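# Pack three foods in container, close and latch lid

## Task

Place the bread roll, the yogurt cup and the cherry tomato inside the food container, then fit the container's lid and fasten every one of its four locking flaps.

## Robot and tools

Robot: two six-joint arms, left_arm and right_arm, each ending in a two-finger parallel gripper (Robotiq 2F-85 style, up to 85 mm open). Each arm carries a wrist camera: cam_left_wrist and cam_right_wrist, both 896x504 images. A bar about 10 cm long sticks out from the wrist toward the gripper's +x side and turns with it.

Frames. The scene frame has its origin at table-top height, halfway between the arms' nominal bases; +z is up, +x points out over the table, and left_arm sits on the +y side. Calibrated bases: left_arm at (+0.093, +0.631, 0) m, quat_wxyz (+1.000, 0, 0, +0.019); right_arm at (+0.009, -0.599, 0) m, quat_wxyz (+1.000, 0, 0, -0.005). Each arm's reported hand position, orientation, velocities and wrist-camera pose are in that arm's own base frame; the table and fixed cameras use the scene frame. Reported hand poses may be a few cm off, worse at long reach. On the gripper, fingers point along +z and close along y; end_effector_position is the point between the pads when shut (closed fingertips extend about 19 mm past it, open ones about 6 mm).

The row. Every command row has 18 numbers covering both arms, even if only one moves: left_arm's 6 joint angles, then its gripper position, force_limit, speed; then the same 9 for right_arm. Joint order inside each arm is: shoulder lift, elbow, wrist 1, wrist 2, wrist 3, shoulder pan. Joint numbers are absolute target angles in radians (not offsets), same convention as the Joint positions line. Ranges: elbow -3.142 to 3.142, all others -6.283 to 6.283. A target more than 0.010 rad outside a range, and beyond the current angle, is refused. Gripper numbers are each in [-1, 1] and are absolute settings: position +1 = fully open, about -0.8 = pads touching, -1 = close until blocked. force_limit sets how hard the motor may push; speed sets finger speed (about 20 mm/s at -1, 85 at 0, 150 at +1). Both start at +1. Faster closes from a wider opening grip harder (roughly 120-245 N per pad); a slow close at force_limit -1 gives about 30 N. To keep an arm or gripper unchanged, resend its Joint targets and the gripper numbers you last sent (0 counts as a real command).

Tools.
- execute_actions(actions, cameras): actions is a list of actions; each action is up to 15 rows of 18 numbers, one row per 1/30 s step, the last row held to fill 15 steps. Joint targets are rate-limited, so far targets need several actions. An empty actions list returns a full state plus all camera images.
- move(target, speed, blend, stop_force, zero, blocking, cameras): target is one 18-number row or a list of up to 15 rows (absolute joint angles plus gripper settings). All joints interpolate together, so the hand traces a curve; no obstacle avoidance. speed is the top rad/s of the joint travelling farthest, 0.01 to 3.14, default 0.5. blend (rad) rounds corners in a list; 0 stops at each. stop_force (4 to 120 N, both arms) ends an arm's path on contact felt at the wrist; use a slow speed for touches, keep gripper numbers identical across list rows, and omit it when pulling away from something. zero (default true) re-zeros the sensor before the move. blocking=false returns after about 0.5 s while motion continues; not allowed with stop_force. The result adds a move: line such as done, off_target, moving, held or fault, possibly limits=held.
- wait(seconds 0 to 10, cameras): let time pass holding commands.
- stop(cameras): brake a running move; fingers keep moving.
- zoom_image(camera, region [x0,y0,x1,y1] pixels, max 504x504): closer look at the latest image from cam_left_wrist or cam_right_wrist.
- zero_wrist_force(arm): subtract current wrist force/torque reading.
- read_manual(section): licence texts only.
- finished_scene(scene): ends the scene (1 or 2); irreversible.

Results. Joint positions, Joint velocities, Joint targets (what joints are being driven to now) per arm in the joint order above. Tool commands shows gripper commands. object_status: 0 moving, 1 blocked while opening, 2 blocked while closing (a grip), 3 reached requested position. A firm grasp should read 2. position_measured is in counts: 3 open, 78 about 60 mm, 130 about 40 mm, 180 about 20 mm, 230 pads together. Wrist force and Wrist torque are in the hand's own axes, plus a line with the peak since last shown. Other lines: "joint sent to its limit", "joint command not followed" (clearance check between arms held steps), MOTOR HOT, OVER-TEMPERATURE FAULT, fault messages.

Cautions. Never let an item leave the table or fall. Don't release objects while they are moving, slam, or push hard. An arm halts for 10 s if external force reaches about 150 N (±25) or joint contact torque hits its limit (shoulder pan and lift 293, elbow 133, wrists 48 N m; held weight counts). Arms are stiff: aiming even slightly beyond a firm contact can trip a fault. Keep the arms from pressing on each other, and never close one gripper on the other's fingers. Don't grip hard on something still resting on a surface. Long holds, stretched poses or pushing against unreachable targets heat motors; at 85 °C the arm locks for 30-60 s. Commands lag about 0.1-0.2 s and fast moves can overshoot. Loose objects may occasionally be nudged by outside disturbances. Efficient, smooth, quick motion is preferred.

Each tool is called after "Call:" as name(argument=value, ...) on one line, values as JSON.

## Session

Call:
execute_actions(actions=[])

Scene clock: 0.00 s.
left_arm: end_effector_position=(+0.8406, -0.5371, +0.3401) position_measured=3 object_status=3 end_effector_quat_wxyz=(-0.038, +0.802, +0.016, +0.596) | right_arm: end_effector_position=(+0.1717, +0.7217, +0.3325) position_measured=3 object_status=3 end_effector_quat_wxyz=(-0.320, +0.859, -0.024, +0.399)
Joint names: [shoulder lift, elbow, wrist 1, wrist 2, wrist 3, shoulder pan]
Joint positions: left_arm=[-1.057 1.817 -3.337 -0.563 2.693 -0.997] | right_arm=[-1.592 -2.281 -0.352 0.57 -1.428 5.07]
Joint velocities: within noise
Joint torques (N m): no reading
Motor temperatures (°C): left_arm=[26 30 33 35 37 27] | right_arm=[34 27 37 32 34 27]
Wrist force (N): no reading
Wrist torque (N m): no reading
Wrist force, peak (N): no reading
Joint targets: left_arm=[-1.057 1.817 -3.337 -0.563 2.693 -0.997] | right_arm=[-1.592 -2.281 -0.352 0.570 -1.428 5.070]
Tool commands: left_gripper/position=+1.0 left_gripper/force_limit=+1.0 left_gripper/speed=+1.0 right_gripper/position=+1.0 right_gripper/force_limit=+1.0 right_gripper/speed=+1.0

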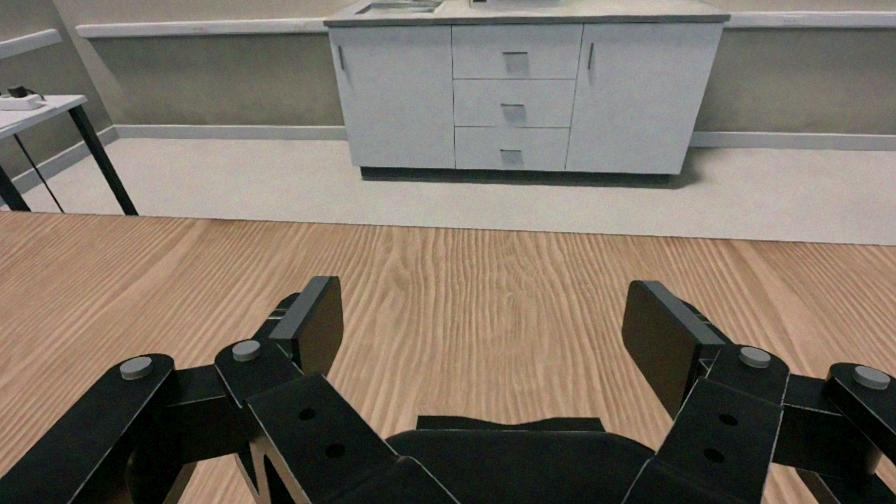

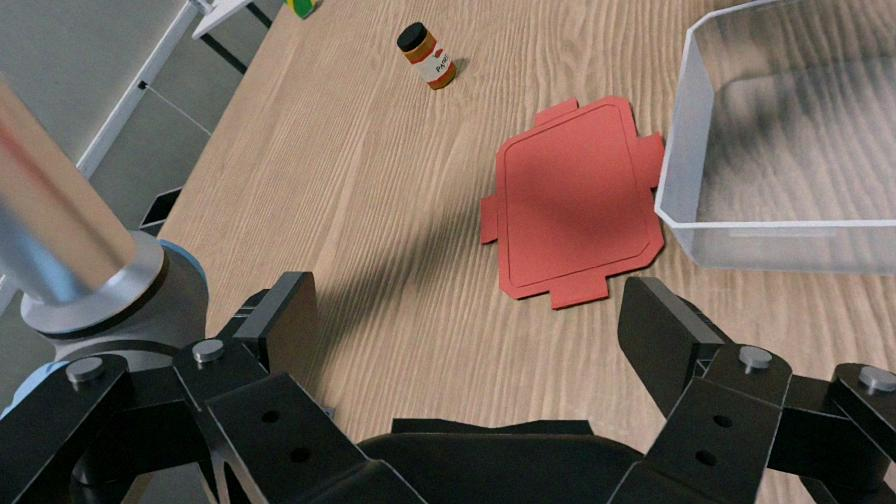

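Call:
move(target=[-1.768,1.764,-1.567,-1.571,2.356,-0.824,1,1,1,-1.482,-1.673,-1.557,1.571,-2.487,3.806,1,1,1], speed=1.0, cameras=["all"])

Scene clock: 4.63 s.
left_arm: end_effector_position=(+0.5160, -0.3011, +0.4999) position_measured=3 object_status=3 end_effector_quat_wxyz=(+0.000, +1.000, -0.019, +0.000) | right_arm: end_effector_position=(+0.6089, +0.2559, +0.4994) position_measured=3 object_status=3 end_effector_quat_wxyz=(+0.000, +1.000, +0.005, +0.000)
Joint names: [shoulder lift, elbow, wrist 1, wrist 2, wrist 3, shoulder pan]
Joint positions: left_arm=[-1.768 1.764 -1.567 -1.571 2.356 -0.824] | right_arm=[-1.482 -1.673 -1.557 1.571 -2.487 3.806]
Joint torques (N m): left_arm=[-38.15 -55.76 -1.46 -3.07 -3.27 13.84] | right_arm=[54.02 63.96 1.37 1.97 -2.08 -14.01]
Wrist force (N): left_arm=[0.5 0.1 0.0] | right_arm=[-1.3 -1.6 0.5]
Wrist torque (N m): left_arm=[-0.18 0.34 0.15] | right_arm=[-0.03 0.37 -0.25]
Wrist force, peak (N): left_arm=[-1.4 -1.4 -0.6] | right_arm=[-2.3 0.1 -1.8]
Joint targets: left_arm=[-1.768 1.764 -1.567 -1.571 2.356 -0.824] | right_arm=[-1.482 -1.673 -1.557 1.571 -2.487 3.806]
move: done

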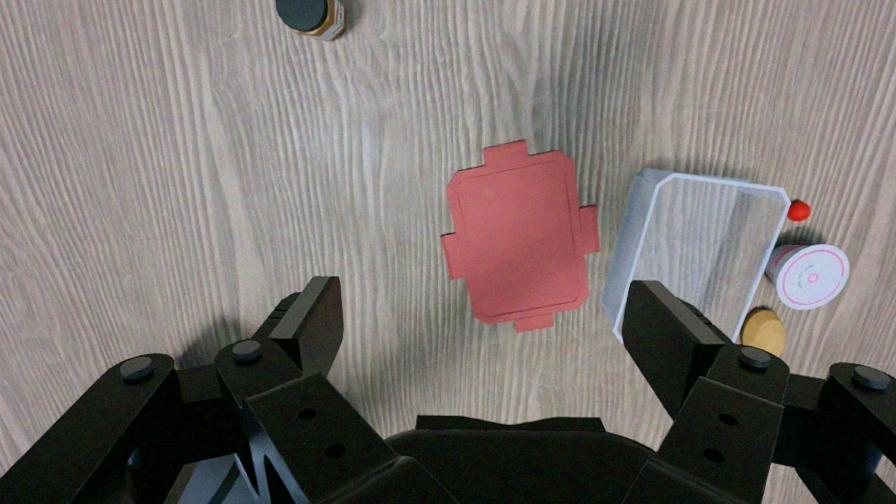

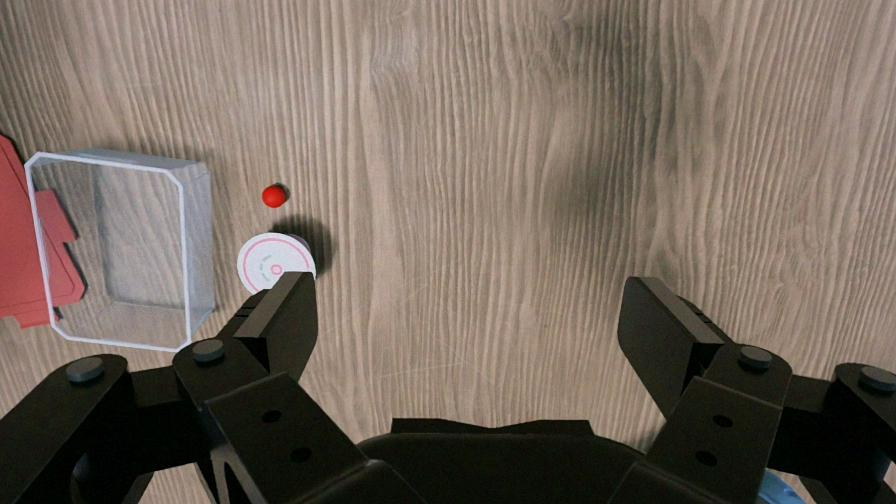

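Call:
zoom_image(camera="cam_left_wrist", region=[420, 120, 640, 350])

Call:
zoom_image(camera="cam_left_wrist", region=[590, 150, 870, 370])

Call:
zoom_image(camera="cam_right_wrist", region=[0, 120, 340, 370])

Scaled by 2.191 from the camera's 896x504 image, which has a finer 1280x720 frame.

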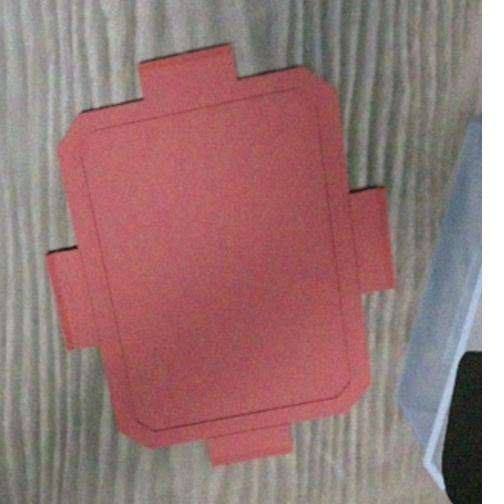

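Scaled by 1.800 from the camera's 896x504 image, which has a finer 1280x720 frame.

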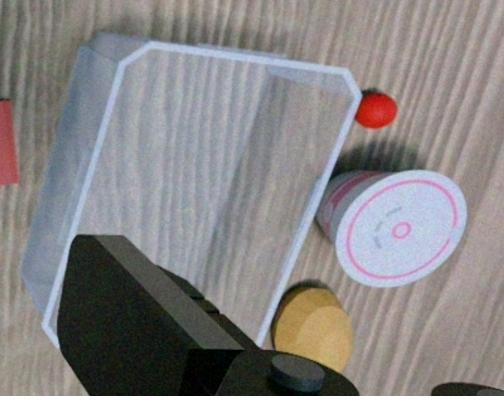

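Scaled by 1.482 from the camera's 896x504 image, which has a finer 1280x720 frame.

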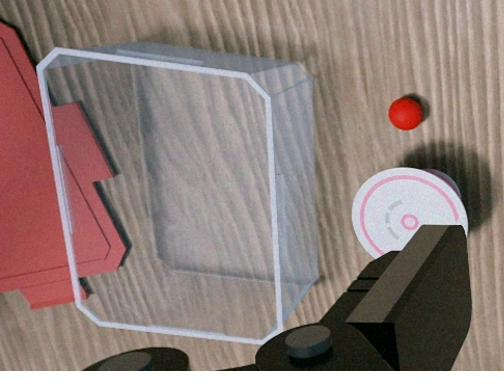

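Call:
move(target=[-1.768,1.764,-1.567,-1.571,2.356,-0.824,1,1,1,-1.598,-2.015,-1.0996,1.571,-0.313,4.2355,1,1,1], speed=1.0, cameras=["all"])

Scene clock: 8.67 s.
left_arm: end_effector_position=(+0.5159, -0.3011, +0.4999) position_measured=3 object_status=3 end_effector_quat_wxyz=(+0.000, +1.000, -0.019, +0.000) | right_arm: end_effector_position=(+0.4511, +0.4937, +0.2497) position_measured=3 object_status=3 end_effector_quat_wxyz=(+0.000, -0.647, +0.763, +0.000)
Joint names: [shoulder lift, elbow, wrist 1, wrist 2, wrist 3, shoulder pan]
Joint positions: left_arm=[-1.768 1.764 -1.567 -1.571 2.356 -0.824] | right_arm=[-1.598 -2.015 -1.1 1.571 -0.313 4.235]
Joint torques (N m): left_arm=[-39.19 -55.8 -0.48 -2.84 -3.44 15.88] | right_arm=[36.79 36.76 8.04 1.24 2.59 18.8]
Wrist force (N): left_arm=[0.6 0.6 0.4] | right_arm=[-1.1 -1.2 0.9]
Wrist torque (N m): left_arm=[-0.10 0.32 0.15] | right_arm=[-0.02 0.35 -0.44]
Wrist force, peak (N): left_arm=[0.8 0.6 0.6] | right_arm=[-1.8 -1.7 0.5]
Joint targets: left_arm=[-1.768 1.764 -1.567 -1.571 2.356 -0.824] | right_arm=[-1.598 -2.015 -1.100 1.571 -0.313 4.236]
move: done

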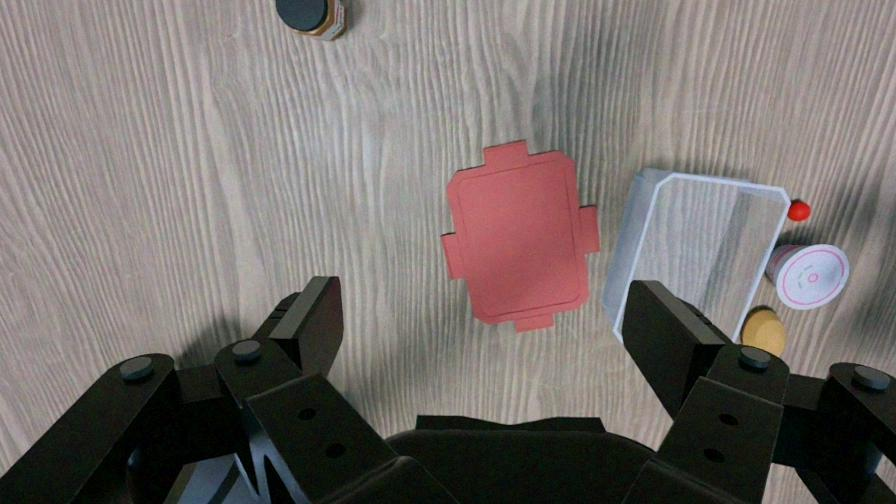

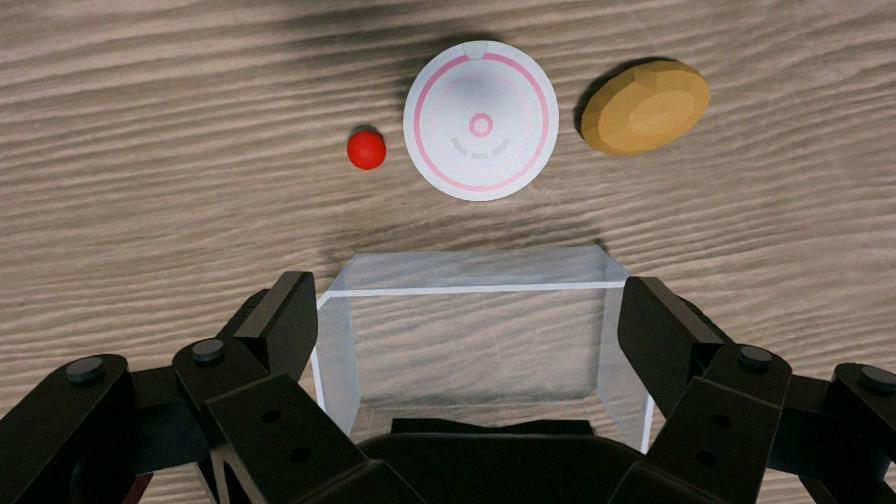

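Call:
move(target=[-1.768,1.764,-1.567,-1.571,2.356,-0.824,1,1,1,-1.684,-2.198,-0.830,1.571,-0.313,4.235,1,1,1], cameras=["cam_right_wrist"])

Scene clock: 10.53 s.
left_arm: end_effector_position=(+0.5159, -0.3011, +0.4999) position_measured=3 object_status=3 end_effector_quat_wxyz=(+0.000, +1.000, -0.019, +0.000) | right_arm: end_effector_position=(+0.4354, +0.4628, +0.1201) position_measured=3 object_status=3 end_effector_quat_wxyz=(+0.000, -0.647, +0.763, +0.000)
Joint names: [shoulder lift, elbow, wrist 1, wrist 2, wrist 3, shoulder pan]
Joint positions: left_arm=[-1.768 1.764 -1.567 -1.571 2.356 -0.824] | right_arm=[-1.684 -2.198 -0.83 1.571 -0.313 4.235]
Joint torques (N m): left_arm=[-40.22 -56.98 -0.7 -3.25 -2.96 17.19] | right_arm=[37.37 28.43 8.46 -0.04 2.27 -16.94]
Wrist force (N): left_arm=[0.3 0.3 0.4] | right_arm=[-1.0 -1.2 1.3]
Wrist torque (N m): left_arm=[-0.15 0.36 0.14] | right_arm=[-0.07 0.37 -0.44]
Wrist force, peak (N): left_arm=[1.0 0.7 0.2] | right_arm=[-0.3 -1.2 3.4]
Joint targets: left_arm=[-1.768 1.764 -1.567 -1.571 2.356 -0.824] | right_arm=[-1.684 -2.198 -0.830 1.571 -0.313 4.235]
move: done
Images, in order (width x height): cam_right_wrist 896x504.

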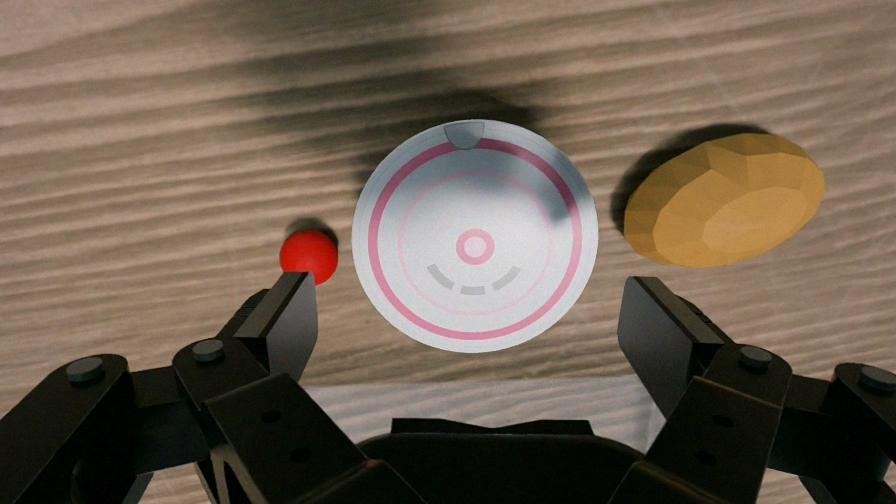

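Call:
move(target=[-1.768,1.764,-1.567,-1.571,2.356,-0.824,1,1,1,-1.544,-2.277,-0.891,1.571,-2.078,4.425,1,1,1], speed=1.0, cameras=["cam_right_wrist"])

Scene clock: 15.20 s.
left_arm: end_effector_position=(+0.5159, -0.3011, +0.4999) position_measured=3 object_status=3 end_effector_quat_wxyz=(+0.000, +1.000, -0.019, +0.000) | right_arm: end_effector_position=(+0.3223, +0.4763, +0.1502) position_measured=3 object_status=3 end_effector_quat_wxyz=(+0.000, +0.994, +0.110, +0.000)
Joint names: [shoulder lift, elbow, wrist 1, wrist 2, wrist 3, shoulder pan]
Joint positions: left_arm=[-1.768 1.764 -1.567 -1.571 2.356 -0.824] | right_arm=[-1.544 -2.277 -0.891 1.571 -2.078 4.425]
Joint torques (N m): left_arm=[-37.28 -56.59 -0.62 -3.04 -2.73 15.52] | right_arm=[50.85 31.36 1.22 -0.49 -2.61 19.95]
Wrist force (N): left_arm=[0.5 0.4 0.3] | right_arm=[-0.7 -0.6 1.2]
Wrist torque (N m): left_arm=[-0.13 0.33 0.15] | right_arm=[0.11 0.32 -0.30]
Wrist force, peak (N): left_arm=[0.8 0.6 0.4] | right_arm=[-1.5 -2.5 1.4]
Joint targets: left_arm=[-1.768 1.764 -1.567 -1.571 2.356 -0.824] | right_arm=[-1.544 -2.277 -0.891 1.571 -2.078 4.425]
move: done
Images, in order (width x height): cam_right_wrist 896x504.

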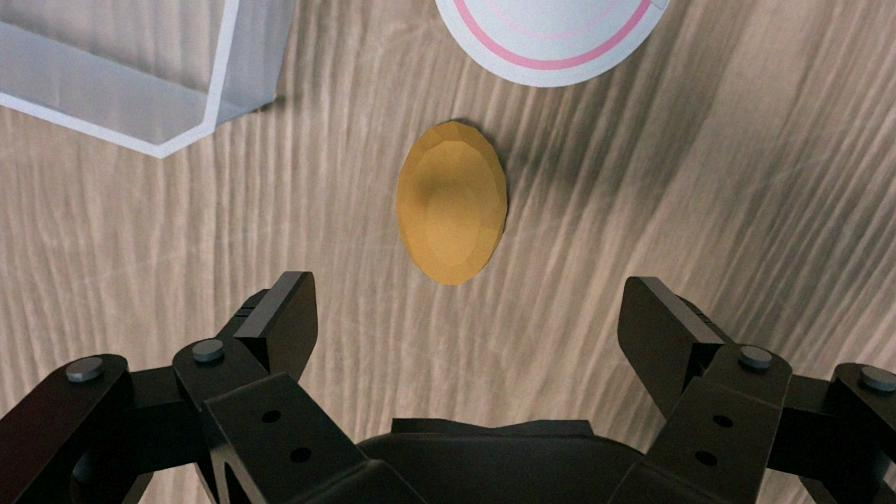

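Call:
move(target=[-1.768,1.764,-1.567,-1.571,2.356,-0.824,1,1,1,-1.760,-2.368,-0.584,1.571,-2.070,4.433,1,-1,-1], speed=0.25, stop_force=12, cameras=["cam_right_wrist"])

Call:
move(target=[-1.768,1.764,-1.567,-1.571,2.356,-0.824,1,1,1,-1.760,-2.368,-0.584,1.571,-2.070,4.433,-1,-1,-1], cameras=["cam_right_wrist"])

Scene clock: 17.80 s.
left_arm: end_effector_position=(+0.5159, -0.3011, +0.4999) position_measured=3 object_status=3 end_effector_quat_wxyz=(+0.000, +1.000, -0.019, +0.000) | right_arm: end_effector_position=(+0.3192, +0.4812, +0.0219) position_measured=3 object_status=3 end_effector_quat_wxyz=(+0.000, +0.994, +0.110, +0.000)
Joint names: [shoulder lift, elbow, wrist 1, wrist 2, wrist 3, shoulder pan]
Joint positions: left_arm=[-1.768 1.764 -1.567 -1.571 2.356 -0.824] | right_arm=[-1.76 -2.368 -0.584 1.571 -2.07 4.433]
Joint torques (N m): left_arm=[-39.75 -56 -0.88 -3.02 -2.84 16.12] | right_arm=[38.52 19.88 8.23 -0.12 1.99 16.29]
Wrist force (N): left_arm=[0.3 0.5 0.5] | right_arm=[-1.4 -1.5 0.7]
Wrist torque (N m): left_arm=[-0.12 0.37 0.15] | right_arm=[-0.09 0.40 -0.34]
Wrist force, peak (N): left_arm=[0.3 0.9 0.6] | right_arm=[-0.6 -1.4 2.6]
Joint targets: left_arm=[-1.768 1.764 -1.567 -1.571 2.356 -0.824] | right_arm=[-1.760 -2.368 -0.584 1.571 -2.070 4.433]
move: done
Images, in order (width x height): cam_right_wrist 896x504.

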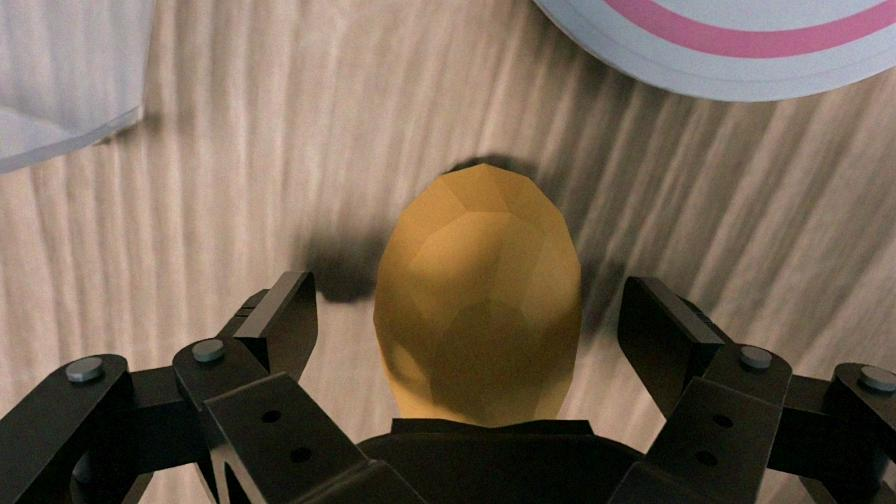

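Scene clock: 19.73 s.
left_arm: end_effector_position=(+0.5159, -0.3011, +0.4999) position_measured=3 object_status=3 end_effector_quat_wxyz=(+0.000, +1.000, -0.019, +0.000) | right_arm: end_effector_position=(+0.3192, +0.4812, +0.0219) position_measured=88 object_status=0 end_effector_quat_wxyz=(+0.000, +0.994, +0.110, +0.000)
Joint names: [shoulder lift, elbow, wrist 1, wrist 2, wrist 3, shoulder pan]
Joint positions: left_arm=[-1.768 1.764 -1.567 -1.571 2.356 -0.824] | right_arm=[-1.76 -2.368 -0.584 1.571 -2.07 4.433]
Joint torques (N m): left_arm=[-38.83 -55.63 -0.78 -2.64 -2.99 16.5] | right_arm=[36.33 21.04 5.52 0.25 1.98 17.98]
Wrist force (N): left_arm=[0.4 0.2 0.4] | right_arm=[-2.8 1.7 -21.3]
Wrist torque (N m): left_arm=[-0.16 0.36 0.15] | right_arm=[-0.19 0.16 -0.35]
Wrist force, peak (N): left_arm=[0.9 0.6 0.0] | right_arm=[-2.9 2.3 -21.8]
Joint targets: left_arm=[-1.768 1.764 -1.567 -1.571 2.356 -0.824] | right_arm=[-1.760 -2.368 -0.584 1.571 -2.070 4.433]
move: done
Images, in order (width x height): cam_right_wrist 896x504.

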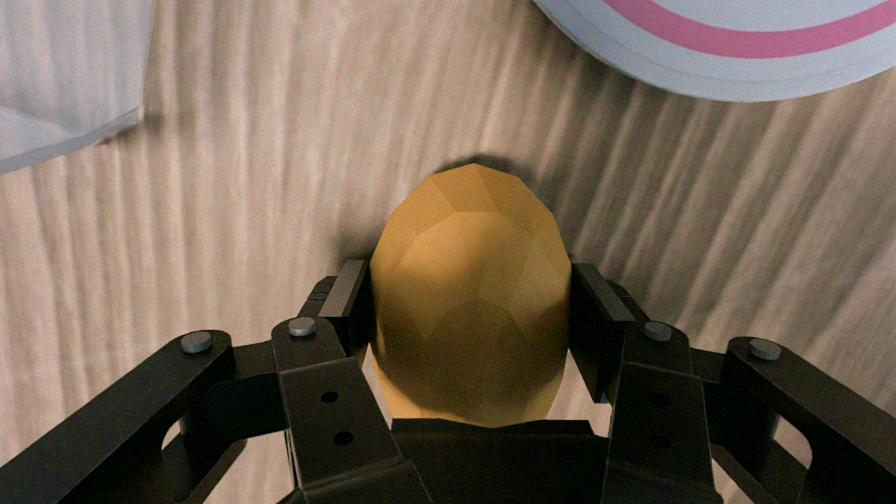

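Call:
move(target=[[-1.768,1.764,-1.567,-1.571,2.356,-0.824,1,1,1,-1.621,-2.317,-0.774,1.571,-2.070,4.433,-1,-1,-1],[-1.768,1.764,-1.567,-1.571,2.356,-0.824,1,1,1,-1.498,-2.438,-0.776,1.571,-2.486,4.017,-1,-1,-1],[-1.768,1.764,-1.567,-1.571,2.356,-0.824,1,1,1,-1.654,-2.496,-0.563,1.571,-2.486,4.017,0.9,-1,-1]], speed=[0.4,0.6,0.3], blend=[0.05,0.03,0], cameras=["cam_right_wrist"])

Scene clock: 24.50 s.
left_arm: end_effector_position=(+0.5159, -0.3011, +0.4999) position_measured=3 object_status=3 end_effector_quat_wxyz=(+0.000, +1.000, -0.019, +0.000) | right_arm: end_effector_position=(+0.4382, +0.2534, +0.0238) position_measured=16 object_status=0 end_effector_quat_wxyz=(+0.000, +0.994, +0.110, +0.000)
Joint names: [shoulder lift, elbow, wrist 1, wrist 2, wrist 3, shoulder pan]
Joint positions: left_arm=[-1.768 1.764 -1.567 -1.571 2.356 -0.824] | right_arm=[-1.654 -2.496 -0.563 1.571 -2.486 4.017]
Joint torques (N m): left_arm=[-40.11 -55.16 -0.65 -2.83 -2.48 16.87] | right_arm=[25.91 19.11 7.67 0.24 -2.74 -11.95]
Wrist force (N): left_arm=[0.6 0.5 0.2] | right_arm=[-1.3 -0.7 1.1]
Wrist torque (N m): left_arm=[-0.11 0.33 0.14] | right_arm=[0.09 0.41 -0.21]
Wrist force, peak (N): left_arm=[0.7 0.8 0.6] | right_arm=[-3.1 1.8 -22.1]
Joint targets: left_arm=[-1.768 1.764 -1.567 -1.571 2.356 -0.824] | right_arm=[-1.654 -2.496 -0.563 1.571 -2.486 4.017]
move: done
Images, in order (width x height): cam_right_wrist 896x504.

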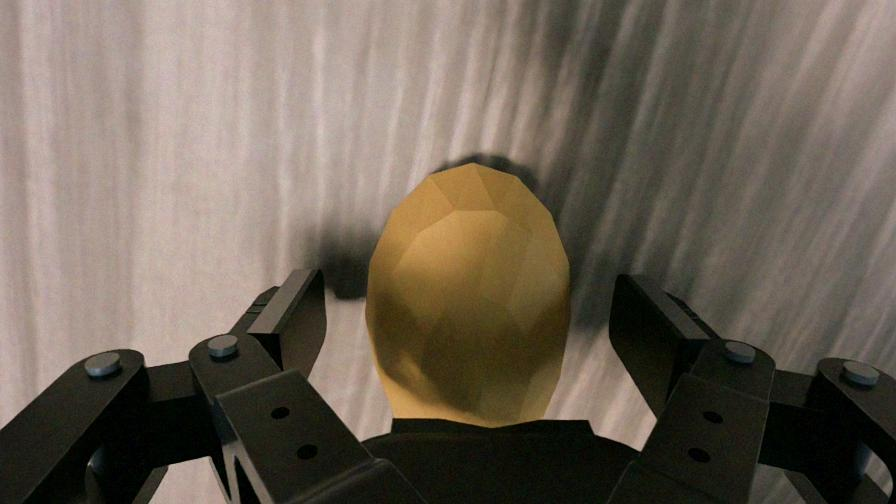

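Call:
move(target=[[-1.768,1.764,-1.567,-1.571,2.356,-0.824,1,1,1,-1.350,-2.333,-1.029,1.571,-2.486,4.017,0.9,-1,-1],[-1.768,1.764,-1.567,-1.571,2.356,-0.824,1,1,1,-1.699,-2.465,-0.908,0.660,-1.127,4.849,1,-1,-1]], speed=[0.6,0.8], blend=[0.1,0], cameras=["all"])

Scene clock: 29.47 s.
left_arm: end_effector_position=(+0.5159, -0.3011, +0.4999) position_measured=3 object_status=3 end_effector_quat_wxyz=(+0.000, +1.000, -0.019, +0.000) | right_arm: end_effector_position=(+0.3366, +0.4775, +0.0955) position_measured=3 object_status=0 end_effector_quat_wxyz=(+0.030, +0.885, -0.057, +0.461)
Joint names: [shoulder lift, elbow, wrist 1, wrist 2, wrist 3, shoulder pan]
Joint positions: left_arm=[-1.768 1.764 -1.567 -1.571 2.356 -0.824] | right_arm=[-1.699 -2.465 -0.908 0.66 -1.127 4.849]
Joint torques (N m): left_arm=[-38.27 -55.9 -0.68 -3.06 -2.56 15.07] | right_arm=[26.77 17.61 6.93 -4.4 1.63 20.84]
Wrist force (N): left_arm=[0.3 0.6 0.3] | right_arm=[-0.9 -1.4 2.3]
Wrist torque (N m): left_arm=[-0.10 0.38 0.15] | right_arm=[-0.19 0.17 -0.19]
Wrist force, peak (N): left_arm=[0.8 1.0 0.3] | right_arm=[-2.3 -0.4 2.9]
Joint targets: left_arm=[-1.768 1.764 -1.567 -1.571 2.356 -0.824] | right_arm=[-1.699 -2.465 -0.908 0.660 -1.127 4.849]
move: done

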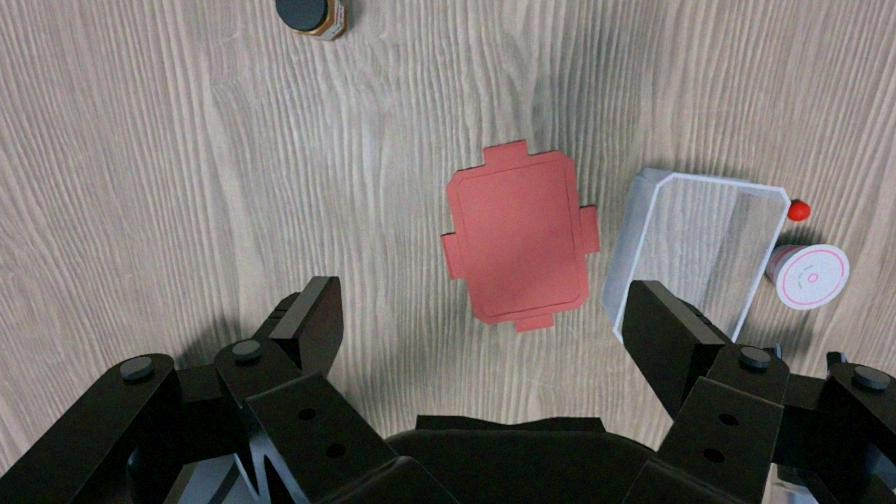

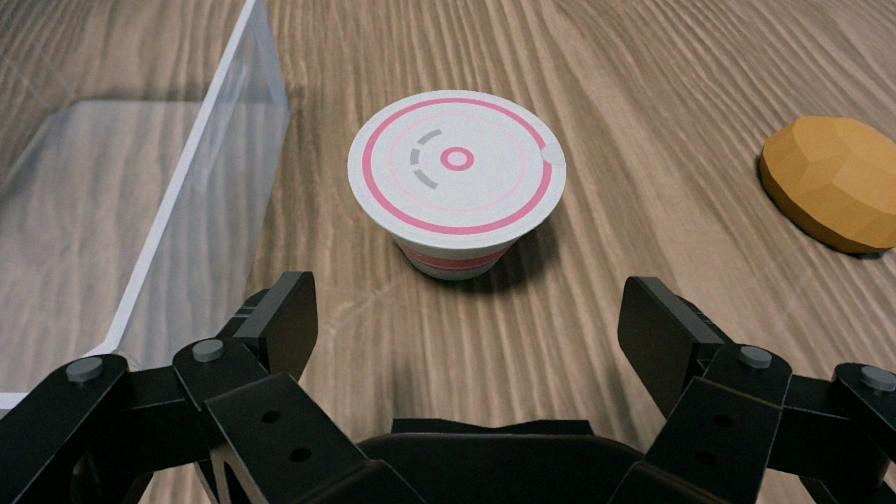

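Call:
move(target=[[-1.768,1.764,-1.567,-1.571,2.356,-0.824,1,1,1,-1.8345,-2.452,-1.138,0.5175,-0.789,4.938,1,-1,-1],[-1.768,1.764,-1.567,-1.571,2.356,-0.824,1,1,1,-1.920,-2.478,-0.859,0.453,-0.979,4.829,1,-1,-1]], speed=[0.6,0.3], blend=[0.03,0], cameras=["cam_right_wrist"])

Scene clock: 32.60 s.
left_arm: end_effector_position=(+0.5159, -0.3011, +0.4999) position_measured=3 object_status=3 end_effector_quat_wxyz=(+0.000, +1.000, -0.019, +0.000) | right_arm: end_effector_position=(+0.3771, +0.4716, +0.0445) position_measured=3 object_status=3 end_effector_quat_wxyz=(+0.037, +0.827, -0.054, +0.558)
Joint names: [shoulder lift, elbow, wrist 1, wrist 2, wrist 3, shoulder pan]
Joint positions: left_arm=[-1.768 1.764 -1.567 -1.571 2.356 -0.824] | right_arm=[-1.92 -2.478 -0.859 0.453 -0.979 4.829]
Joint torques (N m): left_arm=[-39.36 -57.4 -0.55 -2.7 -1.92 15.18] | right_arm=[34.32 7.02 7.32 -4.16 -2.19 -11.86]
Wrist force (N): left_arm=[0.5 0.6 0.5] | right_arm=[-0.9 -0.6 1.8]
Wrist torque (N m): left_arm=[-0.10 0.33 0.15] | right_arm=[0.00 0.07 -0.02]
Wrist force, peak (N): left_arm=[1.0 0.6 0.0] | right_arm=[-0.7 -2.0 2.2]
Joint targets: left_arm=[-1.768 1.764 -1.567 -1.571 2.356 -0.824] | right_arm=[-1.920 -2.478 -0.859 0.453 -0.979 4.829]
move: done
Images, in order (width x height): cam_right_wrist 896x504.

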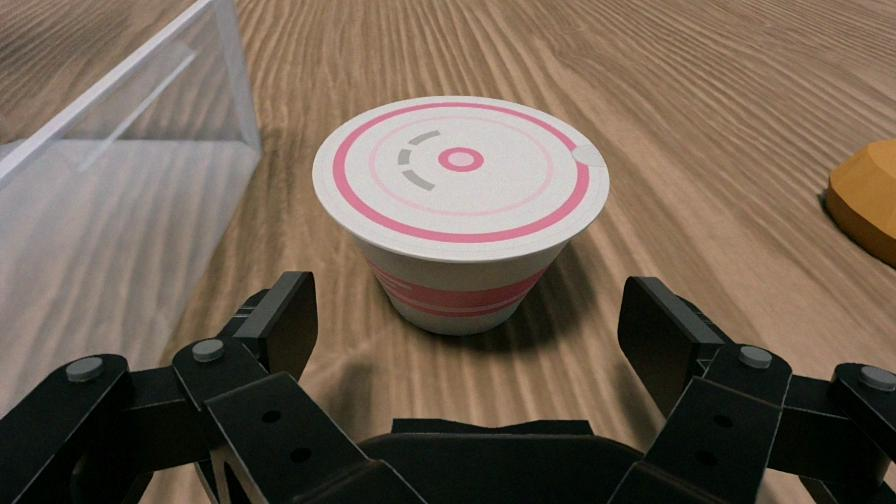

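Call:
move(target=[-1.768,1.764,-1.567,-1.571,2.356,-0.824,1,1,1,-2.038,-2.484,-0.515,0.406,-1.220,4.719,1,-1,-1], speed=0.2, stop_force=12, cameras=["cam_right_wrist"])

Scene clock: 35.43 s.
left_arm: end_effector_position=(+0.5159, -0.3011, +0.4999) position_measured=3 object_status=3 end_effector_quat_wxyz=(+0.000, +1.000, -0.019, +0.000) | right_arm: end_effector_position=(+0.4319, +0.4648, +0.0220) position_measured=3 object_status=3 end_effector_quat_wxyz=(+0.036, +0.827, -0.054, +0.558)
Joint names: [shoulder lift, elbow, wrist 1, wrist 2, wrist 3, shoulder pan]
Joint positions: left_arm=[-1.768 1.764 -1.567 -1.571 2.356 -0.824] | right_arm=[-2.038 -2.484 -0.515 0.406 -1.22 4.719]
Joint torques (N m): left_arm=[-39.25 -56.22 -0.59 -3.05 -2.23 14.51] | right_arm=[41.16 2.27 7.11 -4.24 -2.9 -12.79]
Wrist force (N): left_arm=[0.3 0.2 0.5] | right_arm=[-0.9 -1.5 1.2]
Wrist torque (N m): left_arm=[-0.16 0.37 0.15] | right_arm=[-0.20 0.08 0.00]
Wrist force, peak (N): left_arm=[0.7 0.7 0.2] | right_arm=[-0.6 -0.8 2.6]
Joint targets: left_arm=[-1.768 1.764 -1.567 -1.571 2.356 -0.824] | right_arm=[-2.038 -2.484 -0.515 0.406 -1.220 4.719]
move: done
Images, in order (width x height): cam_right_wrist 896x504.

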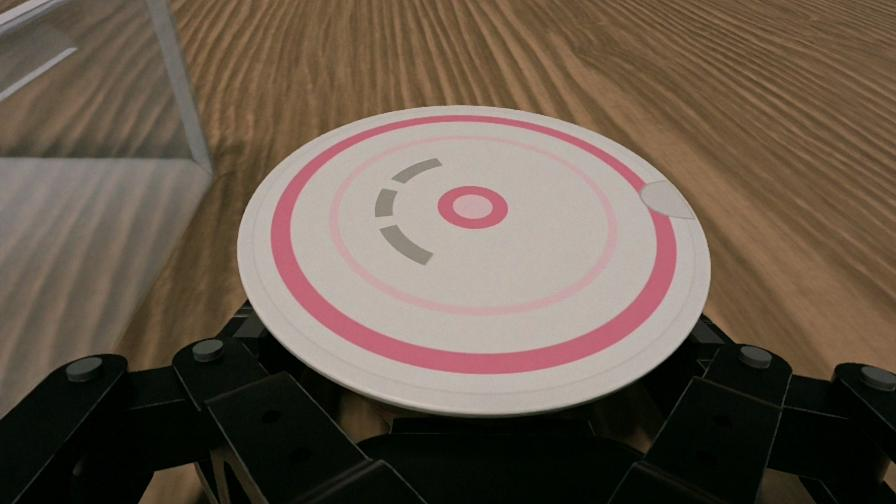

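Call:
move(target=[-1.768,1.764,-1.567,-1.571,2.356,-0.824,1,1,1,-2.038,-2.484,-0.515,0.406,-1.220,4.719,-1,-0.7,-1], cameras=["cam_right_wrist"])

Scene clock: 36.57 s.
left_arm: end_effector_position=(+0.5159, -0.3011, +0.4999) position_measured=3 object_status=3 end_effector_quat_wxyz=(+0.000, +1.000, -0.019, +0.000) | right_arm: end_effector_position=(+0.4319, +0.4648, +0.0220) position_measured=39 object_status=2 end_effector_quat_wxyz=(+0.036, +0.827, -0.054, +0.558)
Joint names: [shoulder lift, elbow, wrist 1, wrist 2, wrist 3, shoulder pan]
Joint positions: left_arm=[-1.768 1.764 -1.567 -1.571 2.356 -0.824] | right_arm=[-2.038 -2.484 -0.515 0.406 -1.22 4.719]
Joint torques (N m): left_arm=[-38.44 -55.81 -0.8 -2.9 -2.42 14.95] | right_arm=[41.51 1.41 6.46 -2.69 -2.11 -13.1]
Wrist force (N): left_arm=[0.6 0.5 0.0] | right_arm=[4.0 -1.1 -2.1]
Wrist torque (N m): left_arm=[-0.11 0.33 0.15] | right_arm=[-0.14 0.06 0.00]
Wrist force, peak (N): left_arm=[0.7 0.7 0.4] | right_arm=[4.2 -1.5 -2.7]
Joint targets: left_arm=[-1.768 1.764 -1.567 -1.571 2.356 -0.824] | right_arm=[-2.038 -2.484 -0.515 0.406 -1.220 4.719]
move: done
Images, in order (width x height): cam_right_wrist 896x504.

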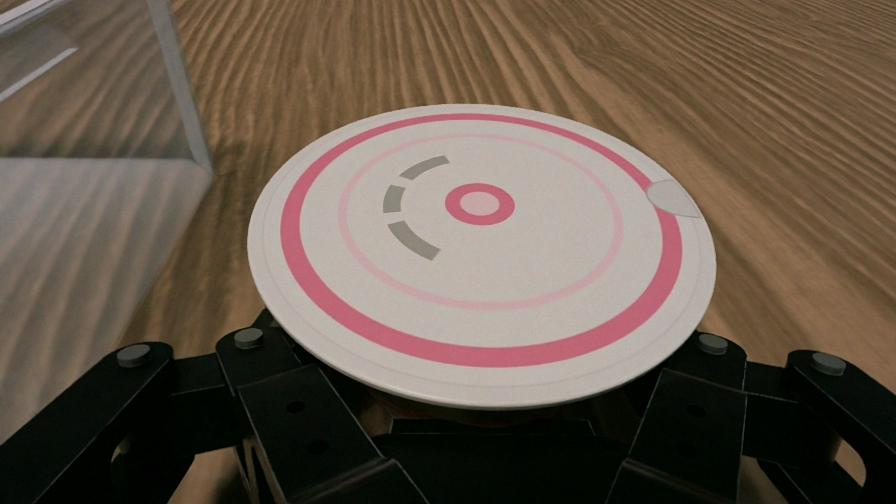

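Call:
move(target=[[-1.768,1.764,-1.567,-1.571,2.356,-0.824,1,1,1,-1.7865,-2.467,-0.783,0.406,-1.220,4.719,-1,-0.7,-1],[-1.768,1.764,-1.567,-1.571,2.356,-0.824,1,1,1,-1.7007,-2.450,-0.887,0.406,-1.220,4.719,-1,-0.7,-1]], speed=0.25, blend=[0.02,0], cameras=["all"])

Scene clock: 38.83 s.
left_arm: end_effector_position=(+0.5159, -0.3011, +0.4999) position_measured=3 object_status=3 end_effector_quat_wxyz=(+0.000, +1.000, -0.019, +0.000) | right_arm: end_effector_position=(+0.4319, +0.4644, +0.1599) position_measured=39 object_status=2 end_effector_quat_wxyz=(+0.037, +0.827, -0.053, +0.558)
Joint names: [shoulder lift, elbow, wrist 1, wrist 2, wrist 3, shoulder pan]
Joint positions: left_arm=[-1.768 1.764 -1.567 -1.571 2.356 -0.824] | right_arm=[-1.701 -2.45 -0.887 0.406 -1.22 4.719]
Joint torques (N m): left_arm=[-38.2 -56.8 -0.61 -2.89 -2.32 13.56] | right_arm=[55.59 41.94 1.52 -1.08 -2.42 -11.32]
Wrist force (N): left_arm=[0.5 0.2 0.5] | right_arm=[-2.0 -1.4 2.5]
Wrist torque (N m): left_arm=[-0.17 0.34 0.15] | right_arm=[-0.25 0.07 -0.03]
Wrist force, peak (N): left_arm=[0.6 0.9 0.5] | right_arm=[4.1 -0.9 -2.3]
Joint targets: left_arm=[-1.768 1.764 -1.567 -1.571 2.356 -0.824] | right_arm=[-1.701 -2.450 -0.887 0.406 -1.220 4.719]
move: done

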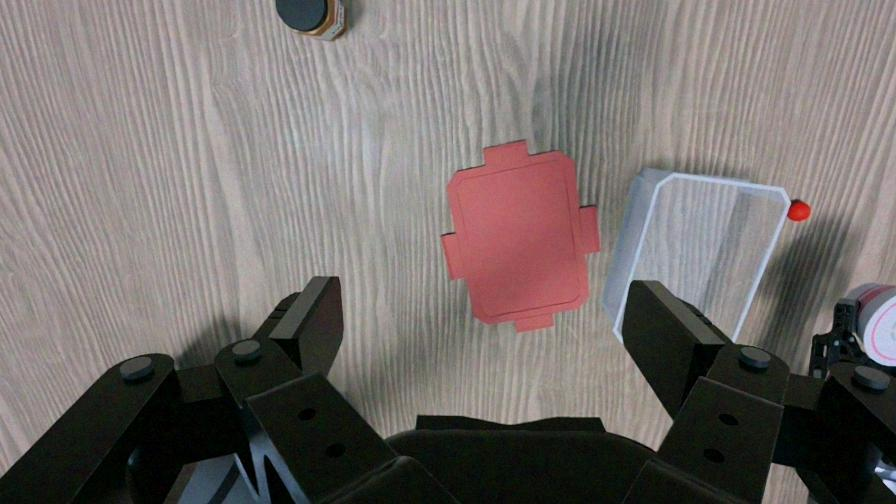

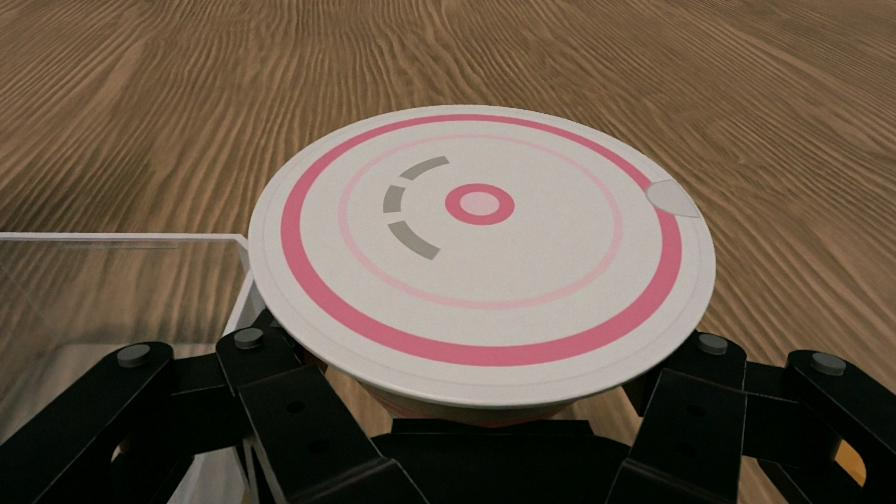

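Call:
move(target=[-1.768,1.764,-1.567,-1.571,2.356,-0.824,1,1,1,-1.911,-2.080,-0.741,0.629,-1.547,4.591,-1,-0.7,-1], speed=0.25, cameras=["all"])

Scene clock: 41.73 s.
left_arm: end_effector_position=(+0.5159, -0.3011, +0.4999) position_measured=3 object_status=3 end_effector_quat_wxyz=(+0.000, +1.000, -0.019, +0.000) | right_arm: end_effector_position=(+0.4853, +0.6444, +0.1597) position_measured=39 object_status=2 end_effector_quat_wxyz=(+0.031, +0.889, -0.060, +0.453)
Joint names: [shoulder lift, elbow, wrist 1, wrist 2, wrist 3, shoulder pan]
Joint positions: left_arm=[-1.768 1.764 -1.567 -1.571 2.356 -0.824] | right_arm=[-1.911 -2.08 -0.741 0.629 -1.547 4.591]
Joint torques (N m): left_arm=[-38.57 -56.72 -0.79 -2.76 -2.11 17.44] | right_arm=[54.66 48.07 7.9 -0.88 -2.55 -13.16]
Wrist force (N): left_arm=[0.4 0.3 0.1] | right_arm=[-1.6 -1.0 1.8]
Wrist torque (N m): left_arm=[-0.15 0.36 0.15] | right_arm=[-0.08 -0.02 -0.02]
Wrist force, peak (N): left_arm=[0.9 0.5 0.3] | right_arm=[-3.0 -1.9 2.3]
Joint targets: left_arm=[-1.768 1.764 -1.567 -1.571 2.356 -0.824] | right_arm=[-1.911 -2.080 -0.741 0.629 -1.547 4.591]
move: done

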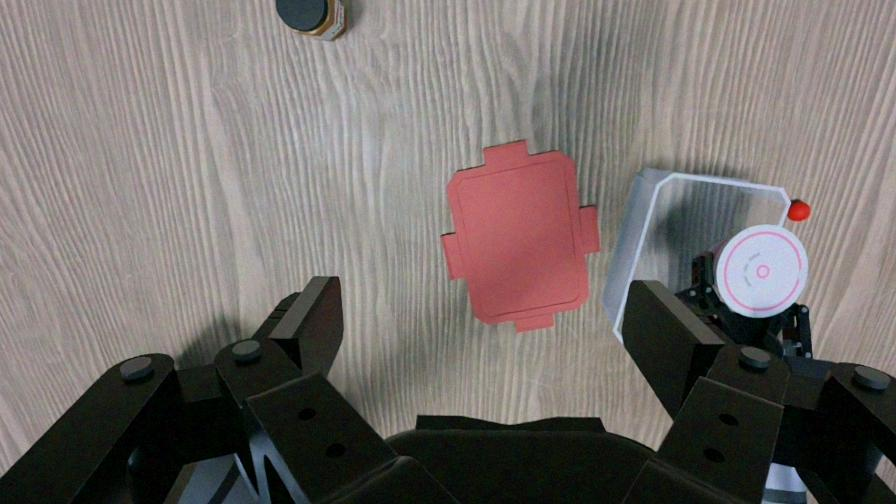

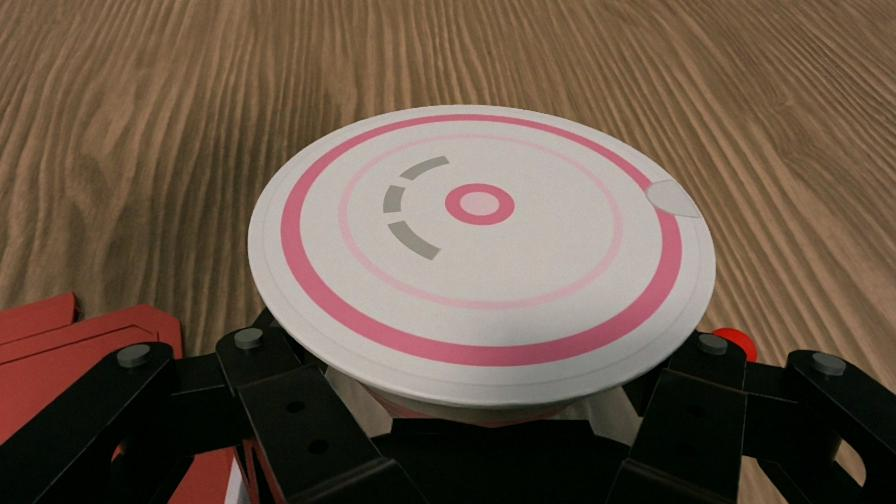

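Call:
move(target=[[-1.768,1.764,-1.567,-1.571,2.356,-0.824,1,1,1,-2.011,-2.114,-0.607,0.629,-1.547,4.591,-1,-0.7,-1],[-1.768,1.764,-1.567,-1.571,2.356,-0.824,1,1,1,-2.108,-2.124,-0.5,0.629,-1.547,4.591,-1,-0.7,-1]], speed=[0.15,0.07], stop_force=8, cameras=["all"])

Scene clock: 45.43 s.
left_arm: end_effector_position=(+0.5159, -0.3011, +0.4999) position_measured=3 object_status=3 end_effector_quat_wxyz=(+0.000, +1.000, -0.019, +0.000) | right_arm: end_effector_position=(+0.4848, +0.6402, +0.0309) position_measured=39 object_status=2 end_effector_quat_wxyz=(+0.031, +0.889, -0.060, +0.453)
Joint names: [shoulder lift, elbow, wrist 1, wrist 2, wrist 3, shoulder pan]
Joint positions: left_arm=[-1.768 1.764 -1.567 -1.571 2.356 -0.824] | right_arm=[-2.108 -2.124 -0.5 0.629 -1.547 4.591]
Joint torques (N m): left_arm=[-37.08 -55.59 -0.82 -2.72 -1.98 15.94] | right_arm=[59.18 15.44 7.82 -2.39 -2.77 -5.67]
Wrist force (N): left_arm=[0.5 0.4 0.4] | right_arm=[-1.3 -0.9 2.5]
Wrist torque (N m): left_arm=[-0.12 0.33 0.15] | right_arm=[-0.13 0.00 -0.03]
Wrist force, peak (N): left_arm=[0.9 0.7 0.4] | right_arm=[-3.2 -0.5 2.8]
Joint targets: left_arm=[-1.768 1.764 -1.567 -1.571 2.356 -0.824] | right_arm=[-2.108 -2.124 -0.500 0.629 -1.547 4.591]
move: done

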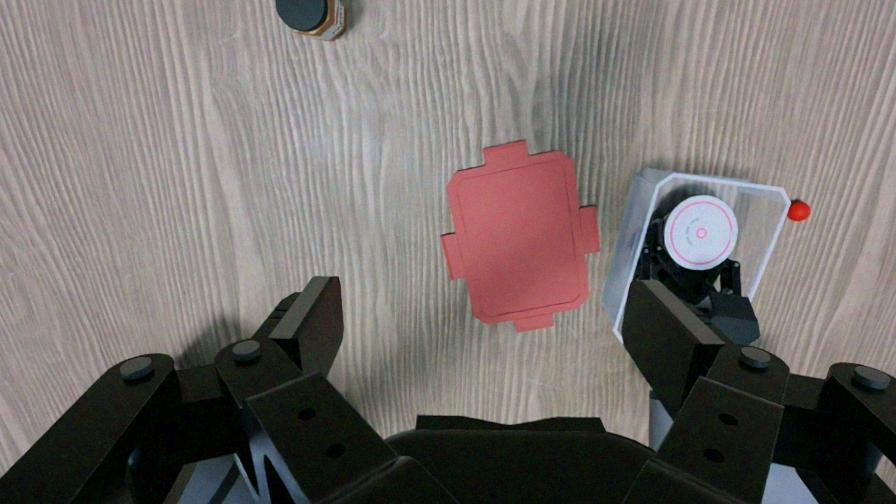

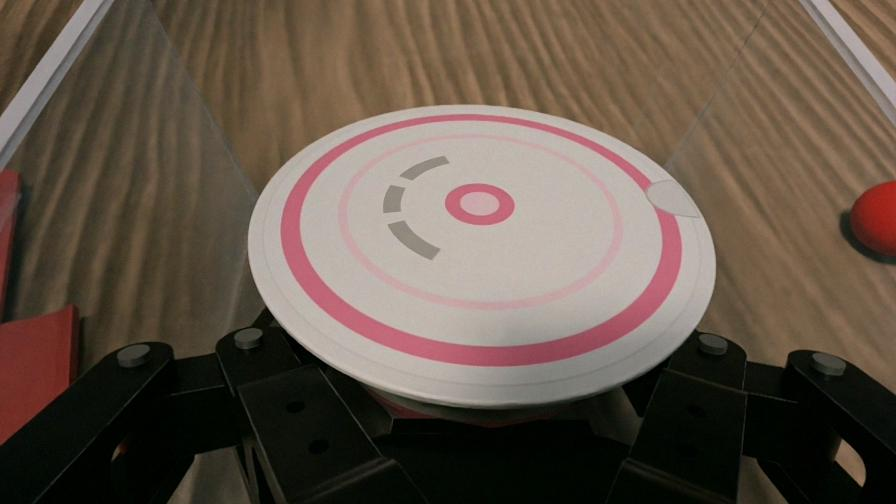

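Call:
move(target=[-1.768,1.764,-1.567,-1.571,2.356,-0.824,1,1,1,-2.1307,-2.124,-0.477,0.629,-1.547,4.591,-1,-0.7,-1], speed=0.03, stop_force=5, cameras=["all"])

Scene clock: 46.87 s.
left_arm: end_effector_position=(+0.5159, -0.3011, +0.4999) position_measured=3 object_status=3 end_effector_quat_wxyz=(+0.000, +1.000, -0.019, +0.000) | right_arm: end_effector_position=(+0.4848, +0.6403, +0.0285) position_measured=39 object_status=2 end_effector_quat_wxyz=(+0.031, +0.889, -0.060, +0.453)
Joint names: [shoulder lift, elbow, wrist 1, wrist 2, wrist 3, shoulder pan]
Joint positions: left_arm=[-1.768 1.764 -1.567 -1.571 2.356 -0.824] | right_arm=[-2.112 -2.124 -0.496 0.629 -1.547 4.591]
Joint torques (N m): left_arm=[-36.94 -55.18 -0.67 -2.83 -1.49 15.15] | right_arm=[85.92 15.89 1.25 -1.73 -2.47 -5.8]
Wrist force (N): left_arm=[0.4 0.3 0.4] | right_arm=[-0.6 -0.8 2.6]
Wrist torque (N m): left_arm=[-0.15 0.35 0.15] | right_arm=[-0.08 0.06 -0.03]
Wrist force, peak (N): left_arm=[1.0 0.4 0.2] | right_arm=[10.5 -0.9 -4.1]
Joint targets: left_arm=[-1.768 1.764 -1.567 -1.571 2.356 -0.824] | right_arm=[-2.112 -2.124 -0.496 0.629 -1.547 4.591]
move: contact (right_arm); right_arm: the shoulder lift is farthest, 0.019 rad from its target

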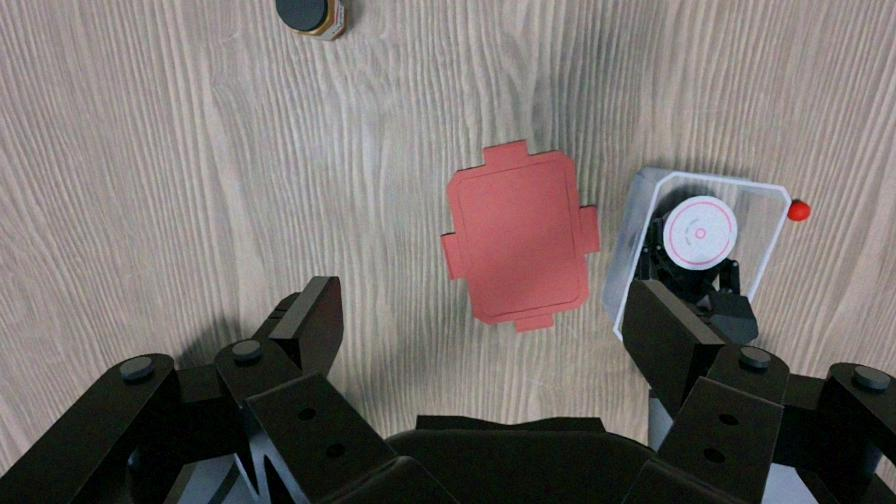

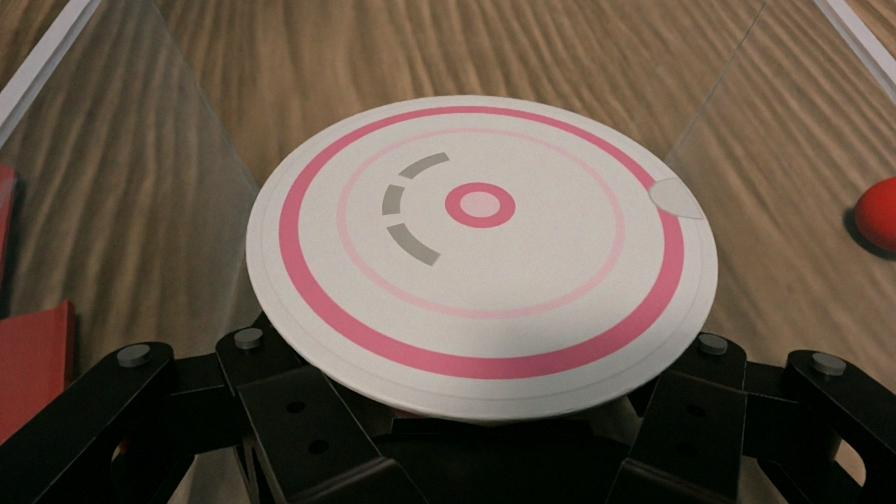

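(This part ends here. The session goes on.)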